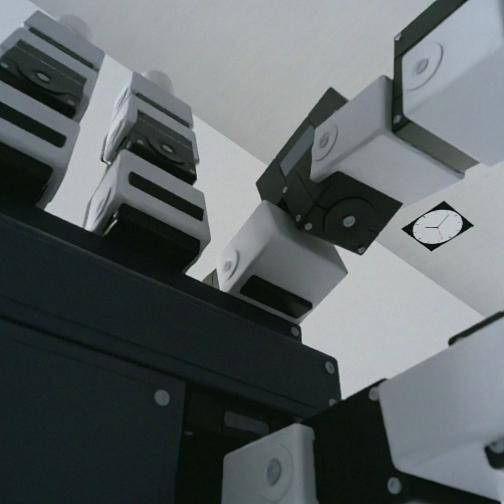

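Request:
move --arm1 '{"joints": {"hand_speed": -0.8, "hand_index_mcp": 0.144, "hand_index_pip": -0.812}}' --arm3 '{"joints": {"joint1_rad": 0, "joint3_rad": 2.28, "joint4_rad": -1.68}, "min_time_s": 5}' --arm2 '{"joints": {"joint1_rad": -1.45, "joint2_rad": 1.7, "joint3_rad": 1.75, "joint4_rad": 0.2, "joint5_rad": 0, "joint6_rad": 0.12, "hand_speed": -0.6, "hand_index_mcp": 0.95, "hand_middle_mcp": 0.75}, "min_time_s": 4}' --cameras '["cam_gap_2"]'

Request:
move --arm1 '{"joints": {"joint2_rad": 1.78, "joint3_rad": 1.28, "joint4_rad": -1.02, "joint5_rad": -1.52, "joint6_rad": 1.62}, "min_time_s": 2}' --arm3 '{"joints": {"joint1_rad": -1.56}, "min_time_s": 5}' --arm2 '{"joints": {"joint1_rad": 1.3, "joint2_rad": 2.1, "joint3_rad": 2.1, "joint4_rad": -0.1, "joint5_rad": -0.4, "joint6_rad": 0}, "min_time_s": 6}' --cameras '["arm2_cam_wrist", "arm3_cam_wrist"]'

Scene clock: 622.40 s.
Joint torques (N m): arm1=[1.9 -15.03 6.43 0.58 -1.17 -0.14] | arm2=[3.08 -16.85 12.52 1.74 -0.09 -0.14] | arm3=[0.79 -20.54 10.37 0.42 1.15 -0.1]
Heat: arm1: hottest joint2_rad 33 °C; arm2: hottest joint2_rad 37 °C; arm3: hottest joint3_rad 32 °C.
move: arm1 done; arm2 done; arm3 done
Joint velocities: within noise
arm1.joint_positions: joint1_rad=-0.192 joint2_rad=+1.862 joint3_rad=+1.171 joint4_rad=-0.870 joint5_rad=-1.521 joint6_rad=+1.629 hand_index_mcp=+0.134 hand_index_abd=-0.104 hand_index_pip=-0.806 hand_index_dip=+0.693 hand_middle_mcp=+0.745 hand_middle_abd=+0.000 hand_middle_pip=+0.576 hand_middle_dip=+0.696 hand_ring_mcp=+0.747 hand_ring_abd=+0.000 hand_ring_pip=+0.576 hand_ring_dip=+0.696 hand_thumb_cmc=-0.570 hand_thumb_axl=+0.677 hand_thumb_mcp=+0.336 hand_thumb_ipl=+0.169 hand_current_limit=+0.400 hand_speed=-0.800
arm1.joint_status: all done
arm1.hand_state: goal,goal,goal,goal,goal,goal,goal,goal,goal,goal,goal,goal,goal,goal,goal,goal
arm1.index_mcp_current_ma: -5
arm1.index_abd_current_ma: 0
arm1.index_pip_current_ma: 2
arm1.index_dip_current_ma: 0
arm1.middle_mcp_current_ma: -4
arm1.middle_abd_current_ma: 0
arm1.middle_pip_current_ma: 0
arm1.middle_dip_current_ma: 0
arm1.ring_mcp_current_ma: -3
arm1.ring_abd_current_ma: 0
arm1.ring_pip_current_ma: 0
arm1.ring_dip_current_ma: 0
arm1.thumb_cmc_current_ma: 0
arm1.thumb_axl_current_ma: 0
arm1.thumb_mcp_current_ma: -1
arm1.thumb_ipl_current_ma: 0
arm1.hand_goal_index_mcp: 0.144
arm1.hand_goal_index_abd: -0.106
arm1.hand_goal_index_pip: -0.812
arm1.hand_goal_index_dip: 0.696
arm1.hand_goal_middle_mcp: 0.754
arm1.hand_goal_middle_abd: 0.000
arm1.hand_goal_middle_pip: 0.576
arm1.hand_goal_middle_dip: 0.696
arm1.hand_goal_ring_mcp: 0.754
arm1.hand_goal_ring_abd: 0.000
arm1.hand_goal_ring_pip: 0.576
arm1.hand_goal_ring_dip: 0.696
arm1.hand_goal_thumb_cmc: -0.570
arm1.hand_goal_thumb_axl: 0.678
arm1.hand_goal_thumb_mcp: 0.340
arm1.hand_goal_thumb_ipl: 0.168
arm1.hand: x=-1.6983 y=+0.5785 z=+0.8955 quat_wxyz=(-0.498, +0.556, +0.469, -0.471) (m; scene frame)
arm1.hand_target: x=-1.7035 y=+0.5795 z=+0.8900 quat_wxyz=(-0.498, +0.551, +0.476, -0.471) (m; scene frame)
arm1.hand_status: not commanded
arm2.joint_positions: joint1_rad=-1.464 joint2_rad=+1.729 joint3_rad=+1.688 joint4_rad=+0.203 joint5_rad=-0.001 joint6_rad=+0.122 hand_index_mcp=+0.959 hand_index_abd=+0.001 hand_index_pip=+0.576 hand_index_dip=+0.694 hand_middle_mcp=+0.758 hand_middle_abd=-0.003 hand_middle_pip=+0.576 hand_middle_dip=+0.694 hand_ring_mcp=+0.760 hand_ring_abd=+0.001 hand_ring_pip=+0.576 hand_ring_dip=+0.693 hand_thumb_cmc=+0.722 hand_thumb_axl=+0.677 hand_thumb_mcp=+0.226 hand_thumb_ipl=+0.168 hand_current_limit=+0.400 hand_speed=-0.600
arm2.joint_status: all done
arm2.hand_state: goal,goal,goal,goal,goal,goal,goal,goal,goal,goal,goal,goal,goal,goal,goal,goal
arm2.index_mcp_current_ma: 44
arm2.index_abd_current_ma: 2
arm2.index_pip_current_ma: 1
arm2.index_dip_current_ma: -10
arm2.middle_mcp_current_ma: 41
arm2.middle_abd_current_ma: -11
arm2.middle_pip_current_ma: 0
arm2.middle_dip_current_ma: -10
arm2.ring_mcp_current_ma: 47
arm2.ring_abd_current_ma: 2
arm2.ring_pip_current_ma: 0
arm2.ring_dip_current_ma: -12
arm2.thumb_cmc_current_ma: 35
arm2.thumb_axl_current_ma: -4
arm2.thumb_mcp_current_ma: -2
arm2.thumb_ipl_current_ma: -2
arm2.hand_goal_index_mcp: 0.950
arm2.hand_goal_index_abd: 0.000
arm2.hand_goal_index_pip: 0.576
arm2.hand_goal_index_dip: 0.696
arm2.hand_goal_middle_mcp: 0.750
arm2.hand_goal_middle_abd: 0.000
arm2.hand_goal_middle_pip: 0.576
arm2.hand_goal_middle_dip: 0.696
arm2.hand_goal_ring_mcp: 0.750
arm2.hand_goal_ring_abd: 0.000
arm2.hand_goal_ring_pip: 0.576
arm2.hand_goal_ring_dip: 0.696
arm2.hand_goal_thumb_cmc: 0.714
arm2.hand_goal_thumb_axl: 0.678
arm2.hand_goal_thumb_mcp: 0.226
arm2.hand_goal_thumb_ipl: 0.168
arm2.hand: x=+0.7505 y=+0.0630 z=+1.4210 quat_wxyz=(+0.456, +0.453, +0.470, +0.605) (m; scene frame)
arm2.hand_target: x=+0.7282 y=+0.0701 z=+1.4794 quat_wxyz=(+0.469, +0.426, +0.449, +0.630) (m; scene frame)
arm2.hand_status: not commanded
arm3.joint_positions: joint1_rad=+0.000 joint2_rad=+1.924 joint3_rad=+2.251 joint4_rad=-1.673 joint5_rad=+1.563 joint6_rad=-1.853 hand_index_mcp=-0.259 hand_index_abd=-0.103 hand_index_pip=+0.078 hand_index_dip=+0.722 hand_middle_mcp=+0.974 hand_middle_abd=-0.001 hand_middle_pip=+0.576 hand_middle_dip=+0.696 hand_ring_mcp=+0.973 hand_ring_abd=-0.001 hand_ring_pip=+0.576 hand_ring_dip=+0.696 hand_thumb_cmc=-0.568 hand_thumb_axl=+0.677 hand_thumb_mcp=+0.183 hand_thumb_ipl=+0.171 hand_current_limit=+0.400 hand_speed=-0.900
arm3.joint_status: all done
arm3.hand_state: blocked,goal,blocked,blocked,goal,goal,goal,goal,goal,goal,goal,goal,goal,goal,blocked,blocked
arm3.index_mcp_current_ma: 385
arm3.index_abd_current_ma: 1
arm3.index_pip_current_ma: 72
arm3.index_dip_current_ma: 27
arm3.middle_mcp_current_ma: -3
arm3.middle_abd_current_ma: 0
arm3.middle_pip_current_ma: 0
arm3.middle_dip_current_ma: 0
arm3.ring_mcp_current_ma: -3
arm3.ring_abd_current_ma: 0
arm3.ring_pip_current_ma: 0
arm3.ring_dip_current_ma: 0
arm3.thumb_cmc_current_ma: 1
arm3.thumb_axl_current_ma: 0
arm3.thumb_mcp_current_ma: 370
arm3.thumb_ipl_current_ma: 59
arm3.hand_goal_index_mcp: -0.390
arm3.hand_goal_index_abd: -0.106
arm3.hand_goal_index_pip: 0.030
arm3.hand_goal_index_dip: 0.696
arm3.hand_goal_middle_mcp: 0.980
arm3.hand_goal_middle_abd: 0.000
arm3.hand_goal_middle_pip: 0.576
arm3.hand_goal_middle_dip: 0.696
arm3.hand_goal_ring_mcp: 0.980
arm3.hand_goal_ring_abd: 0.000
arm3.hand_goal_ring_pip: 0.576
arm3.hand_goal_ring_dip: 0.696
arm3.hand_goal_thumb_cmc: -0.570
arm3.hand_goal_thumb_axl: 0.678
arm3.hand_goal_thumb_mcp: 0.080
arm3.hand_goal_thumb_ipl: 0.140
arm3.hand: x=+1.7109 y=+0.5536 z=+1.2508 quat_wxyz=(+0.503, -0.535, +0.467, -0.492) (m; scene frame)
arm3.hand_target: x=+1.7119 y=+0.5453 z=+1.2762 quat_wxyz=(+0.513, -0.525, +0.477, -0.483) (m; scene frame)
arm3.hand_status: not commanded
pictures: cam_gap_2

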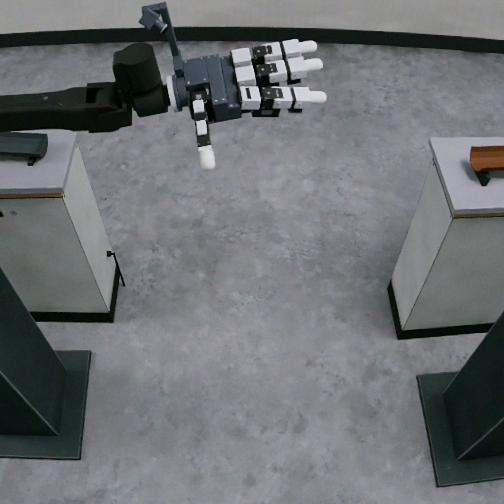

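Scene clock: 629.23 s.
Joint torques (N m): arm1=[1.73 -17.44 10.54 -0.5 -1.2 -0.14] | arm2=[0.85 -17.61 12.93 1.77 -0.13 -0.19] | arm3=[1.38 -20.54 10.36 0.42 1.15 -0.1]
Heat: arm1: hottest joint2_rad 33 °C; arm2: hottest joint2_rad 37 °C; arm3: hottest joint3_rad 32 °C.
move: arm1 done; arm2 done; arm3 done
Joint velocities: within noise
arm1.joint_positions: joint1_rad=-0.192 joint2_rad=+1.801 joint3_rad=+1.235 joint4_rad=-1.009 joint5_rad=-1.520 joint6_rad=+1.629 hand_index_mcp=+0.134 hand_index_abd=-0.104 hand_index_pip=-0.806 hand_index_dip=+0.693 hand_middle_mcp=+0.745 hand_middle_abd=+0.000 hand_middle_pip=+0.576 hand_middle_dip=+0.696 hand_ring_mcp=+0.747 hand_ring_abd=+0.000 hand_ring_pip=+0.576 hand_ring_dip=+0.696 hand_thumb_cmc=-0.570 hand_thumb_axl=+0.677 hand_thumb_mcp=+0.336 hand_thumb_ipl=+0.169 hand_current_limit=+0.400 hand_speed=-0.800
arm1.joint_status: all done
arm1.hand_state: goal,goal,goal,goal,goal,goal,goal,goal,goal,goal,goal,goal,goal,goal,goal,goal
arm1.index_mcp_current_ma: -5
arm1.index_abd_current_ma: 0
arm1.index_pip_current_ma: 2
arm1.index_dip_current_ma: 0
arm1.middle_mcp_current_ma: -4
arm1.middle_abd_current_ma: 0
arm1.middle_pip_current_ma: 0
arm1.middle_dip_current_ma: 0
arm1.ring_mcp_current_ma: -3
arm1.ring_abd_current_ma: 0
arm1.ring_pip_current_ma: 0
arm1.ring_dip_current_ma: 0
arm1.thumb_cmc_current_ma: 0
arm1.thumb_axl_current_ma: 0
arm1.thumb_mcp_current_ma: -1
arm1.thumb_ipl_current_ma: 0
arm1.hand_goal_index_mcp: 0.144
arm1.hand_goal_index_abd: -0.106
arm1.hand_goal_index_pip: -0.812
arm1.hand_goal_index_dip: 0.696
arm1.hand_goal_middle_mcp: 0.754
arm1.hand_goal_middle_abd: 0.000
arm1.hand_goal_middle_pip: 0.576
arm1.hand_goal_middle_dip: 0.696
arm1.hand_goal_ring_mcp: 0.754
arm1.hand_goal_ring_abd: 0.000
arm1.hand_goal_ring_pip: 0.576
arm1.hand_goal_ring_dip: 0.696
arm1.hand_goal_thumb_cmc: -0.570
arm1.hand_goal_thumb_axl: 0.678
arm1.hand_goal_thumb_mcp: 0.340
arm1.hand_goal_thumb_ipl: 0.168
arm1.hand: x=-1.6981 y=+0.5835 z=+0.9441 quat_wxyz=(-0.495, +0.559, +0.466, -0.475) (m; scene frame)
arm1.hand_target: x=-1.7023 y=+0.5974 z=+0.9672 quat_wxyz=(-0.508, +0.542, +0.486, -0.461) (m; scene frame)
arm1.hand_status: not commanded
arm2.joint_positions: joint1_rad=+1.309 joint2_rad=+2.085 joint3_rad=+2.032 joint4_rad=-0.096 joint5_rad=-0.401 joint6_rad=+0.009 hand_index_mcp=+0.959 hand_index_abd=+0.001 hand_index_pip=+0.576 hand_index_dip=+0.694 hand_middle_mcp=+0.758 hand_middle_abd=-0.002 hand_middle_pip=+0.576 hand_middle_dip=+0.694 hand_ring_mcp=+0.760 hand_ring_abd=+0.001 hand_ring_pip=+0.576 hand_ring_dip=+0.693 hand_thumb_cmc=+0.722 hand_thumb_axl=+0.677 hand_thumb_mcp=+0.226 hand_thumb_ipl=+0.168 hand_current_limit=+0.400 hand_speed=-0.600
arm2.joint_status: all done
arm2.hand_state: goal,goal,goal,goal,goal,goal,goal,goal,goal,goal,goal,goal,goal,goal,goal,goal
arm2.index_mcp_current_ma: 44
arm2.index_abd_current_ma: 2
arm2.index_pip_current_ma: 1
arm2.index_dip_current_ma: -10
arm2.middle_mcp_current_ma: 41
arm2.middle_abd_current_ma: -7
arm2.middle_pip_current_ma: 0
arm2.middle_dip_current_ma: -10
arm2.ring_mcp_current_ma: 47
arm2.ring_abd_current_ma: 2
arm2.ring_pip_current_ma: 0
arm2.ring_dip_current_ma: -12
arm2.thumb_cmc_current_ma: 35
arm2.thumb_axl_current_ma: -4
arm2.thumb_mcp_current_ma: -2
arm2.thumb_ipl_current_ma: -2
arm2.hand_goal_index_mcp: 0.950
arm2.hand_goal_index_abd: 0.000
arm2.hand_goal_index_pip: 0.576
arm2.hand_goal_index_dip: 0.696
arm2.hand_goal_middle_mcp: 0.750
arm2.hand_goal_middle_abd: 0.000
arm2.hand_goal_middle_pip: 0.576
arm2.hand_goal_middle_dip: 0.696
arm2.hand_goal_ring_mcp: 0.750
arm2.hand_goal_ring_abd: 0.000
arm2.hand_goal_ring_pip: 0.576
arm2.hand_goal_ring_dip: 0.696
arm2.hand_goal_thumb_cmc: 0.714
arm2.hand_goal_thumb_axl: 0.678
arm2.hand_goal_thumb_mcp: 0.226
arm2.hand_goal_thumb_ipl: 0.168
arm2.hand: x=-0.8999 y=+0.1208 z=+1.3003 quat_wxyz=(-0.525, -0.562, +0.495, +0.404) (m; scene frame)
arm2.hand_target: x=-0.9005 y=+0.1285 z=+1.3291 quat_wxyz=(-0.530, -0.555, +0.481, +0.424) (m; scene frame)
arm2.hand_status: not commanded
arm3.joint_positions: joint1_rad=-1.560 joint2_rad=+1.924 joint3_rad=+2.251 joint4_rad=-1.673 joint5_rad=+1.563 joint6_rad=-1.853 hand_index_mcp=-0.259 hand_index_abd=-0.103 hand_index_pip=+0.078 hand_index_dip=+0.722 hand_middle_mcp=+0.974 hand_middle_abd=-0.001 hand_middle_pip=+0.576 hand_middle_dip=+0.696 hand_ring_mcp=+0.973 hand_ring_abd=-0.001 hand_ring_pip=+0.576 hand_ring_dip=+0.696 hand_thumb_cmc=-0.568 hand_thumb_axl=+0.677 hand_thumb_mcp=+0.183 hand_thumb_ipl=+0.171 hand_current_limit=+0.400 hand_speed=-0.900
arm3.joint_status: all done
arm3.hand_state: blocked,goal,blocked,blocked,goal,goal,goal,goal,goal,goal,goal,goal,goal,goal,blocked,blocked
arm3.index_mcp_current_ma: 385
arm3.index_abd_current_ma: 1
arm3.index_pip_current_ma: 72
arm3.index_dip_current_ma: 27
arm3.middle_mcp_current_ma: -3
arm3.middle_abd_current_ma: 0
arm3.middle_pip_current_ma: 0
arm3.middle_dip_current_ma: 0
arm3.ring_mcp_current_ma: -3
arm3.ring_abd_current_ma: 0
arm3.ring_pip_current_ma: 0
arm3.ring_dip_current_ma: 0
arm3.thumb_cmc_current_ma: 1
arm3.thumb_axl_current_ma: 0
arm3.thumb_mcp_current_ma: 370
arm3.thumb_ipl_current_ma: 59
arm3.hand_goal_index_mcp: -0.390
arm3.hand_goal_index_abd: -0.106
arm3.hand_goal_index_pip: 0.030
arm3.hand_goal_index_dip: 0.696
arm3.hand_goal_middle_mcp: 0.980
arm3.hand_goal_middle_abd: 0.000
arm3.hand_goal_middle_pip: 0.576
arm3.hand_goal_middle_dip: 0.696
arm3.hand_goal_ring_mcp: 0.980
arm3.hand_goal_ring_abd: 0.000
arm3.hand_goal_ring_pip: 0.576
arm3.hand_goal_ring_dip: 0.696
arm3.hand_goal_thumb_cmc: -0.570
arm3.hand_goal_thumb_axl: 0.678
arm3.hand_goal_thumb_mcp: 0.080
arm3.hand_goal_thumb_ipl: 0.140
arm3.hand: x=+2.2110 y=-0.1899 z=+1.2504 quat_wxyz=(+0.011, -0.052, +0.708, -0.704) (m; scene frame)
arm3.hand_target: x=+2.2028 y=-0.1905 z=+1.2757 quat_wxyz=(+0.025, -0.039, +0.708, -0.705) (m; scene frame)
arm3.hand_status: not commanded
pictures: arm2_cam_wrist, arm3_cam_wrist
camera_calibration:
arm2_cam_wrist: T_world_to_cam=[[-0.228978, 0.809889, 0.540046, -0.972504], [0.703138, 0.521271, -0.483604, 1.14865], [-0.673176, 0.268992, -0.688823, 0.385884], [0, 0, 0, 1]] pos_world=[-0.77057, 0.0850644, 1.34649]
arm3_cam_wrist: T_world_to_cam=[[0.753507, 0.0780412, -0.652792, -0.802449], [0.363296, 0.778133, 0.512372, -1.34506], [0.547945, -0.623232, 0.557977, -1.90341], [0, 0, 0, 1]] pos_world=[2.13627, -0.0770073, 1.2274]

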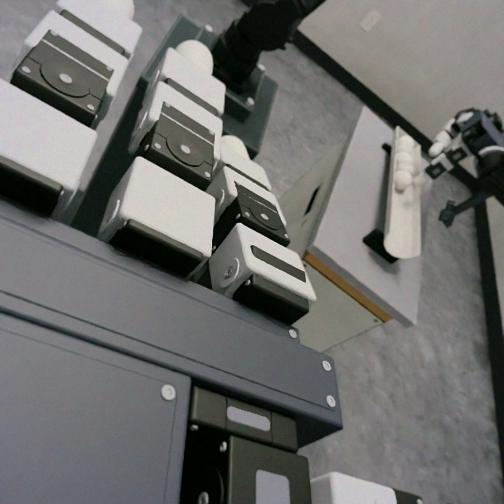

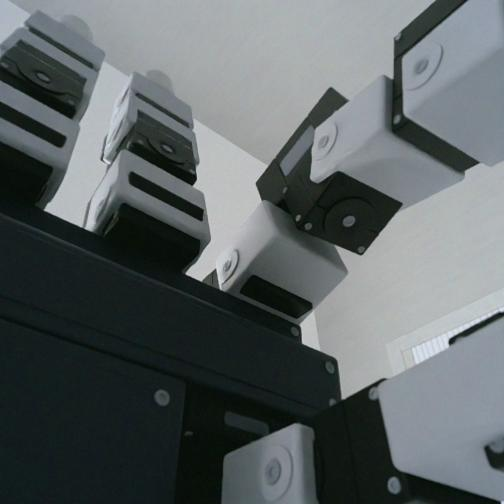

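Request:
zoom_image --camera "arm2_cam_wrist" --region '[350, 90, 504, 280]'

Scaled by 2.653.

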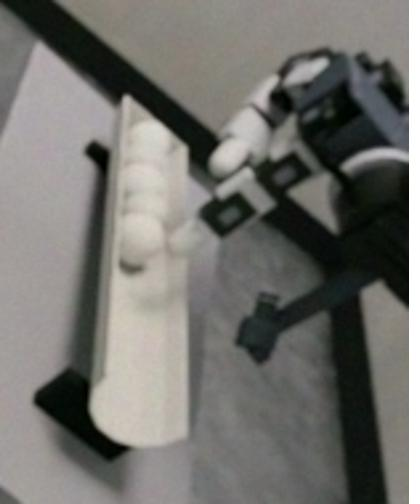

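Request:
zoom_image --camera "arm2_cam_wrist" --region '[370, 120, 450, 200]'

Scaled by 6.300.

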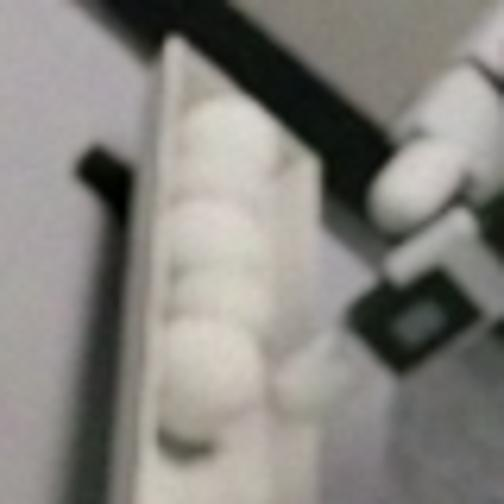

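Request:
move --arm1 '{"joints": {"joint1_rad": -0.168, "joint2_rad": 1.83, "joint3_rad": 1.205, "joint4_rad": -0.93}, "min_time_s": 2}' --arm3 '{"joints": {"joint2_rad": 2.5, "joint3_rad": 2.72, "joint4_rad": -1.5}, "min_time_s": 4}' --cameras '["cam_basket"]'

Request:
move --arm1 '{"joints": {"joint2_rad": 1.871, "joint3_rad": 1.170, "joint4_rad": -0.858}, "min_time_s": 2}' --cameras '["arm2_cam_wrist"]'

Scene clock: 662.40 s.
Joint torques (N m): arm1=[2.2 -14.8 6.89 0.61 -1.2 -0.15] | arm2=[1.44 -17.96 12.93 1.88 -0.14 -0.22] | arm3=[1.44 -23.77 12.51 1.2 1.14 -0.09]
Heat: arm1: hottest joint2_rad 33 °C; arm2: hottest joint3_rad 38 °C; arm3: hottest joint3_rad 33 °C.
move: arm1 done; arm3 done
Joint velocities: within noise
arm1.joint_positions: joint1_rad=-0.185 joint2_rad=+1.819 joint3_rad=+1.204 joint4_rad=-0.943 joint5_rad=-1.520 joint6_rad=+1.629 hand_index_mcp=+0.134 hand_index_abd=-0.104 hand_index_pip=-0.806 hand_index_dip=+0.693 hand_middle_mcp=+0.745 hand_middle_abd=+0.000 hand_middle_pip=+0.576 hand_middle_dip=+0.696 hand_ring_mcp=+0.747 hand_ring_abd=+0.000 hand_ring_pip=+0.576 hand_ring_dip=+0.696 hand_thumb_cmc=-0.570 hand_thumb_axl=+0.677 hand_thumb_mcp=+0.336 hand_thumb_ipl=+0.169 hand_current_limit=+0.400 hand_speed=-0.800
arm1.joint_status: all done
arm1.hand_state: goal,goal,goal,goal,goal,goal,goal,goal,goal,goal,goal,goal,goal,goal,goal,goal
arm1.index_mcp_current_ma: -5
arm1.index_abd_current_ma: 0
arm1.index_pip_current_ma: 2
arm1.index_dip_current_ma: 0
arm1.middle_mcp_current_ma: -4
arm1.middle_abd_current_ma: 0
arm1.middle_pip_current_ma: 0
arm1.middle_dip_current_ma: 0
arm1.ring_mcp_current_ma: -3
arm1.ring_abd_current_ma: 0
arm1.ring_pip_current_ma: 0
arm1.ring_dip_current_ma: 0
arm1.thumb_cmc_current_ma: 0
arm1.thumb_axl_current_ma: 0
arm1.thumb_mcp_current_ma: -1
arm1.thumb_ipl_current_ma: 0
arm1.hand_goal_index_mcp: 0.144
arm1.hand_goal_index_abd: -0.106
arm1.hand_goal_index_pip: -0.812
arm1.hand_goal_index_dip: 0.696
arm1.hand_goal_middle_mcp: 0.754
arm1.hand_goal_middle_abd: 0.000
arm1.hand_goal_middle_pip: 0.576
arm1.hand_goal_middle_dip: 0.696
arm1.hand_goal_ring_mcp: 0.754
arm1.hand_goal_ring_abd: 0.000
arm1.hand_goal_ring_pip: 0.576
arm1.hand_goal_ring_dip: 0.696
arm1.hand_goal_thumb_cmc: -0.570
arm1.hand_goal_thumb_axl: 0.678
arm1.hand_goal_thumb_mcp: 0.340
arm1.hand_goal_thumb_ipl: 0.168
arm1.hand: x=-1.7015 y=+0.5810 z=+0.9253 quat_wxyz=(-0.497, +0.554, +0.472, -0.472) (m; scene frame)
arm1.hand_target: x=-1.7094 y=+0.5819 z=+0.9201 quat_wxyz=(-0.496, +0.547, +0.480, -0.473) (m; scene frame)
arm1.hand_status: not commanded
arm2: as last shown
arm3.joint_positions: joint1_rad=-1.560 joint2_rad=+2.483 joint3_rad=+2.667 joint4_rad=-1.512 joint5_rad=+1.563 joint6_rad=-1.853 hand_index_mcp=-0.259 hand_index_abd=-0.103 hand_index_pip=+0.078 hand_index_dip=+0.722 hand_middle_mcp=+0.974 hand_middle_abd=-0.001 hand_middle_pip=+0.576 hand_middle_dip=+0.696 hand_ring_mcp=+0.973 hand_ring_abd=-0.001 hand_ring_pip=+0.576 hand_ring_dip=+0.696 hand_thumb_cmc=-0.568 hand_thumb_axl=+0.677 hand_thumb_mcp=+0.183 hand_thumb_ipl=+0.171 hand_current_limit=+0.400 hand_speed=-0.900
arm3.joint_status: all done
arm3.hand_state: blocked,goal,blocked,blocked,goal,goal,goal,goal,goal,goal,goal,goal,goal,goal,blocked,blocked
arm3.index_mcp_current_ma: 385
arm3.index_abd_current_ma: 1
arm3.index_pip_current_ma: 72
arm3.index_dip_current_ma: 27
arm3.middle_mcp_current_ma: -3
arm3.middle_abd_current_ma: 0
arm3.middle_pip_current_ma: 0
arm3.middle_dip_current_ma: 0
arm3.ring_mcp_current_ma: -3
arm3.ring_abd_current_ma: 0
arm3.ring_pip_current_ma: 0
arm3.ring_dip_current_ma: 0
arm3.thumb_cmc_current_ma: 1
arm3.thumb_axl_current_ma: 0
arm3.thumb_mcp_current_ma: 370
arm3.thumb_ipl_current_ma: 59
arm3.hand_goal_index_mcp: -0.390
arm3.hand_goal_index_abd: -0.106
arm3.hand_goal_index_pip: 0.030
arm3.hand_goal_index_dip: 0.696
arm3.hand_goal_middle_mcp: 0.980
arm3.hand_goal_middle_abd: 0.000
arm3.hand_goal_middle_pip: 0.576
arm3.hand_goal_middle_dip: 0.696
arm3.hand_goal_ring_mcp: 0.980
arm3.hand_goal_ring_abd: 0.000
arm3.hand_goal_ring_pip: 0.576
arm3.hand_goal_ring_dip: 0.696
arm3.hand_goal_thumb_cmc: -0.570
arm3.hand_goal_thumb_axl: 0.678
arm3.hand_goal_thumb_mcp: 0.080
arm3.hand_goal_thumb_ipl: 0.140
arm3.hand: x=+2.3731 y=-0.1756 z=+1.0442 quat_wxyz=(+0.017, -0.046, +0.708, -0.704) (m; scene frame)
arm3.hand_target: x=+2.3803 y=-0.1748 z=+1.0540 quat_wxyz=(+0.032, -0.032, +0.708, -0.704) (m; scene frame)
arm3.hand_status: not commanded
pictures: cam_basket

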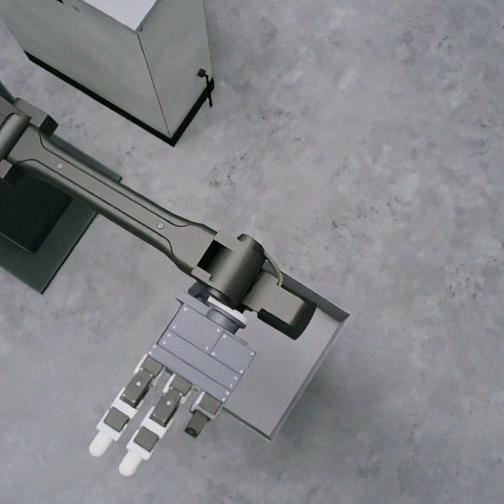

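Scene clock: 664.70 s.
Joint torques (N m): arm1=[2.2 -15.03 6.42 0.58 -1.2 -0.15] | arm2=[1.03 -17.61 12.81 1.8 -0.14 -0.21] | arm3=[1.38 -23.77 12.49 1.2 1.14 -0.09]
Heat: arm1: hottest joint2_rad 33 °C; arm2: hottest joint3_rad 38 °C; arm3: hottest joint3_rad 33 °C.
move: arm1 done
Joint velocities: within noise
arm1.joint_positions: joint1_rad=-0.185 joint2_rad=+1.860 joint3_rad=+1.169 joint4_rad=-0.870 joint5_rad=-1.520 joint6_rad=+1.629 hand_index_mcp=+0.134 hand_index_abd=-0.104 hand_index_pip=-0.806 hand_index_dip=+0.693 hand_middle_mcp=+0.745 hand_middle_abd=+0.000 hand_middle_pip=+0.576 hand_middle_dip=+0.696 hand_ring_mcp=+0.747 hand_ring_abd=+0.000 hand_ring_pip=+0.576 hand_ring_dip=+0.696 hand_thumb_cmc=-0.570 hand_thumb_axl=+0.677 hand_thumb_mcp=+0.336 hand_thumb_ipl=+0.169 hand_current_limit=+0.400 hand_speed=-0.800
arm1.joint_status: all done
arm1.hand_state: goal,goal,goal,goal,goal,goal,goal,goal,goal,goal,goal,goal,goal,goal,goal,goal
arm1.index_mcp_current_ma: -5
arm1.index_abd_current_ma: 0
arm1.index_pip_current_ma: 2
arm1.index_dip_current_ma: 0
arm1.middle_mcp_current_ma: -4
arm1.middle_abd_current_ma: 0
arm1.middle_pip_current_ma: 0
arm1.middle_dip_current_ma: 0
arm1.ring_mcp_current_ma: -3
arm1.ring_abd_current_ma: 0
arm1.ring_pip_current_ma: 0
arm1.ring_dip_current_ma: 0
arm1.thumb_cmc_current_ma: 0
arm1.thumb_axl_current_ma: 0
arm1.thumb_mcp_current_ma: -1
arm1.thumb_ipl_current_ma: 0
arm1.hand_goal_index_mcp: 0.144
arm1.hand_goal_index_abd: -0.106
arm1.hand_goal_index_pip: -0.812
arm1.hand_goal_index_dip: 0.696
arm1.hand_goal_middle_mcp: 0.754
arm1.hand_goal_middle_abd: 0.000
arm1.hand_goal_middle_pip: 0.576
arm1.hand_goal_middle_dip: 0.696
arm1.hand_goal_ring_mcp: 0.754
arm1.hand_goal_ring_abd: 0.000
arm1.hand_goal_ring_pip: 0.576
arm1.hand_goal_ring_dip: 0.696
arm1.hand_goal_thumb_cmc: -0.570
arm1.hand_goal_thumb_axl: 0.678
arm1.hand_goal_thumb_mcp: 0.340
arm1.hand_goal_thumb_ipl: 0.168
arm1.hand: x=-1.7016 y=+0.5769 z=+0.8957 quat_wxyz=(-0.497, +0.555, +0.471, -0.473) (m; scene frame)
arm1.hand_target: x=-1.7095 y=+0.5772 z=+0.8902 quat_wxyz=(-0.495, +0.548, +0.479, -0.474) (m; scene frame)
arm1.hand_status: not commanded
arm2, arm3: as last shown
pictures: arm2_cam_wrist
camera_calibration:
arm2_cam_wrist: T_world_to_cam=[[-0.228978, 0.809889, 0.540046, -0.972504], [0.703138, 0.521271, -0.483604, 1.14865], [-0.673176, 0.268992, -0.688823, 0.385884], [0, 0, 0, 1]] pos_world=[-0.77057, 0.0850644, 1.34649]

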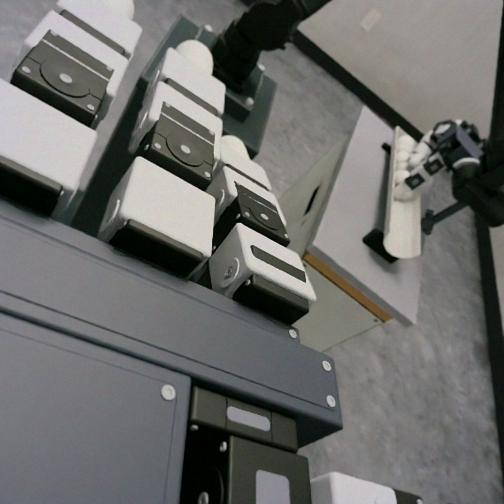

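Request:
zoom_image --camera "arm2_cam_wrist" --region '[370, 120, 450, 220]'

Scaled by 5.040.

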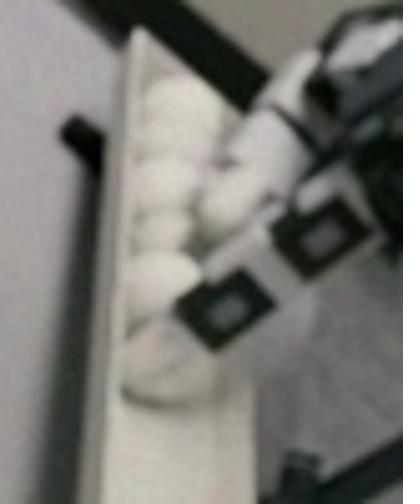

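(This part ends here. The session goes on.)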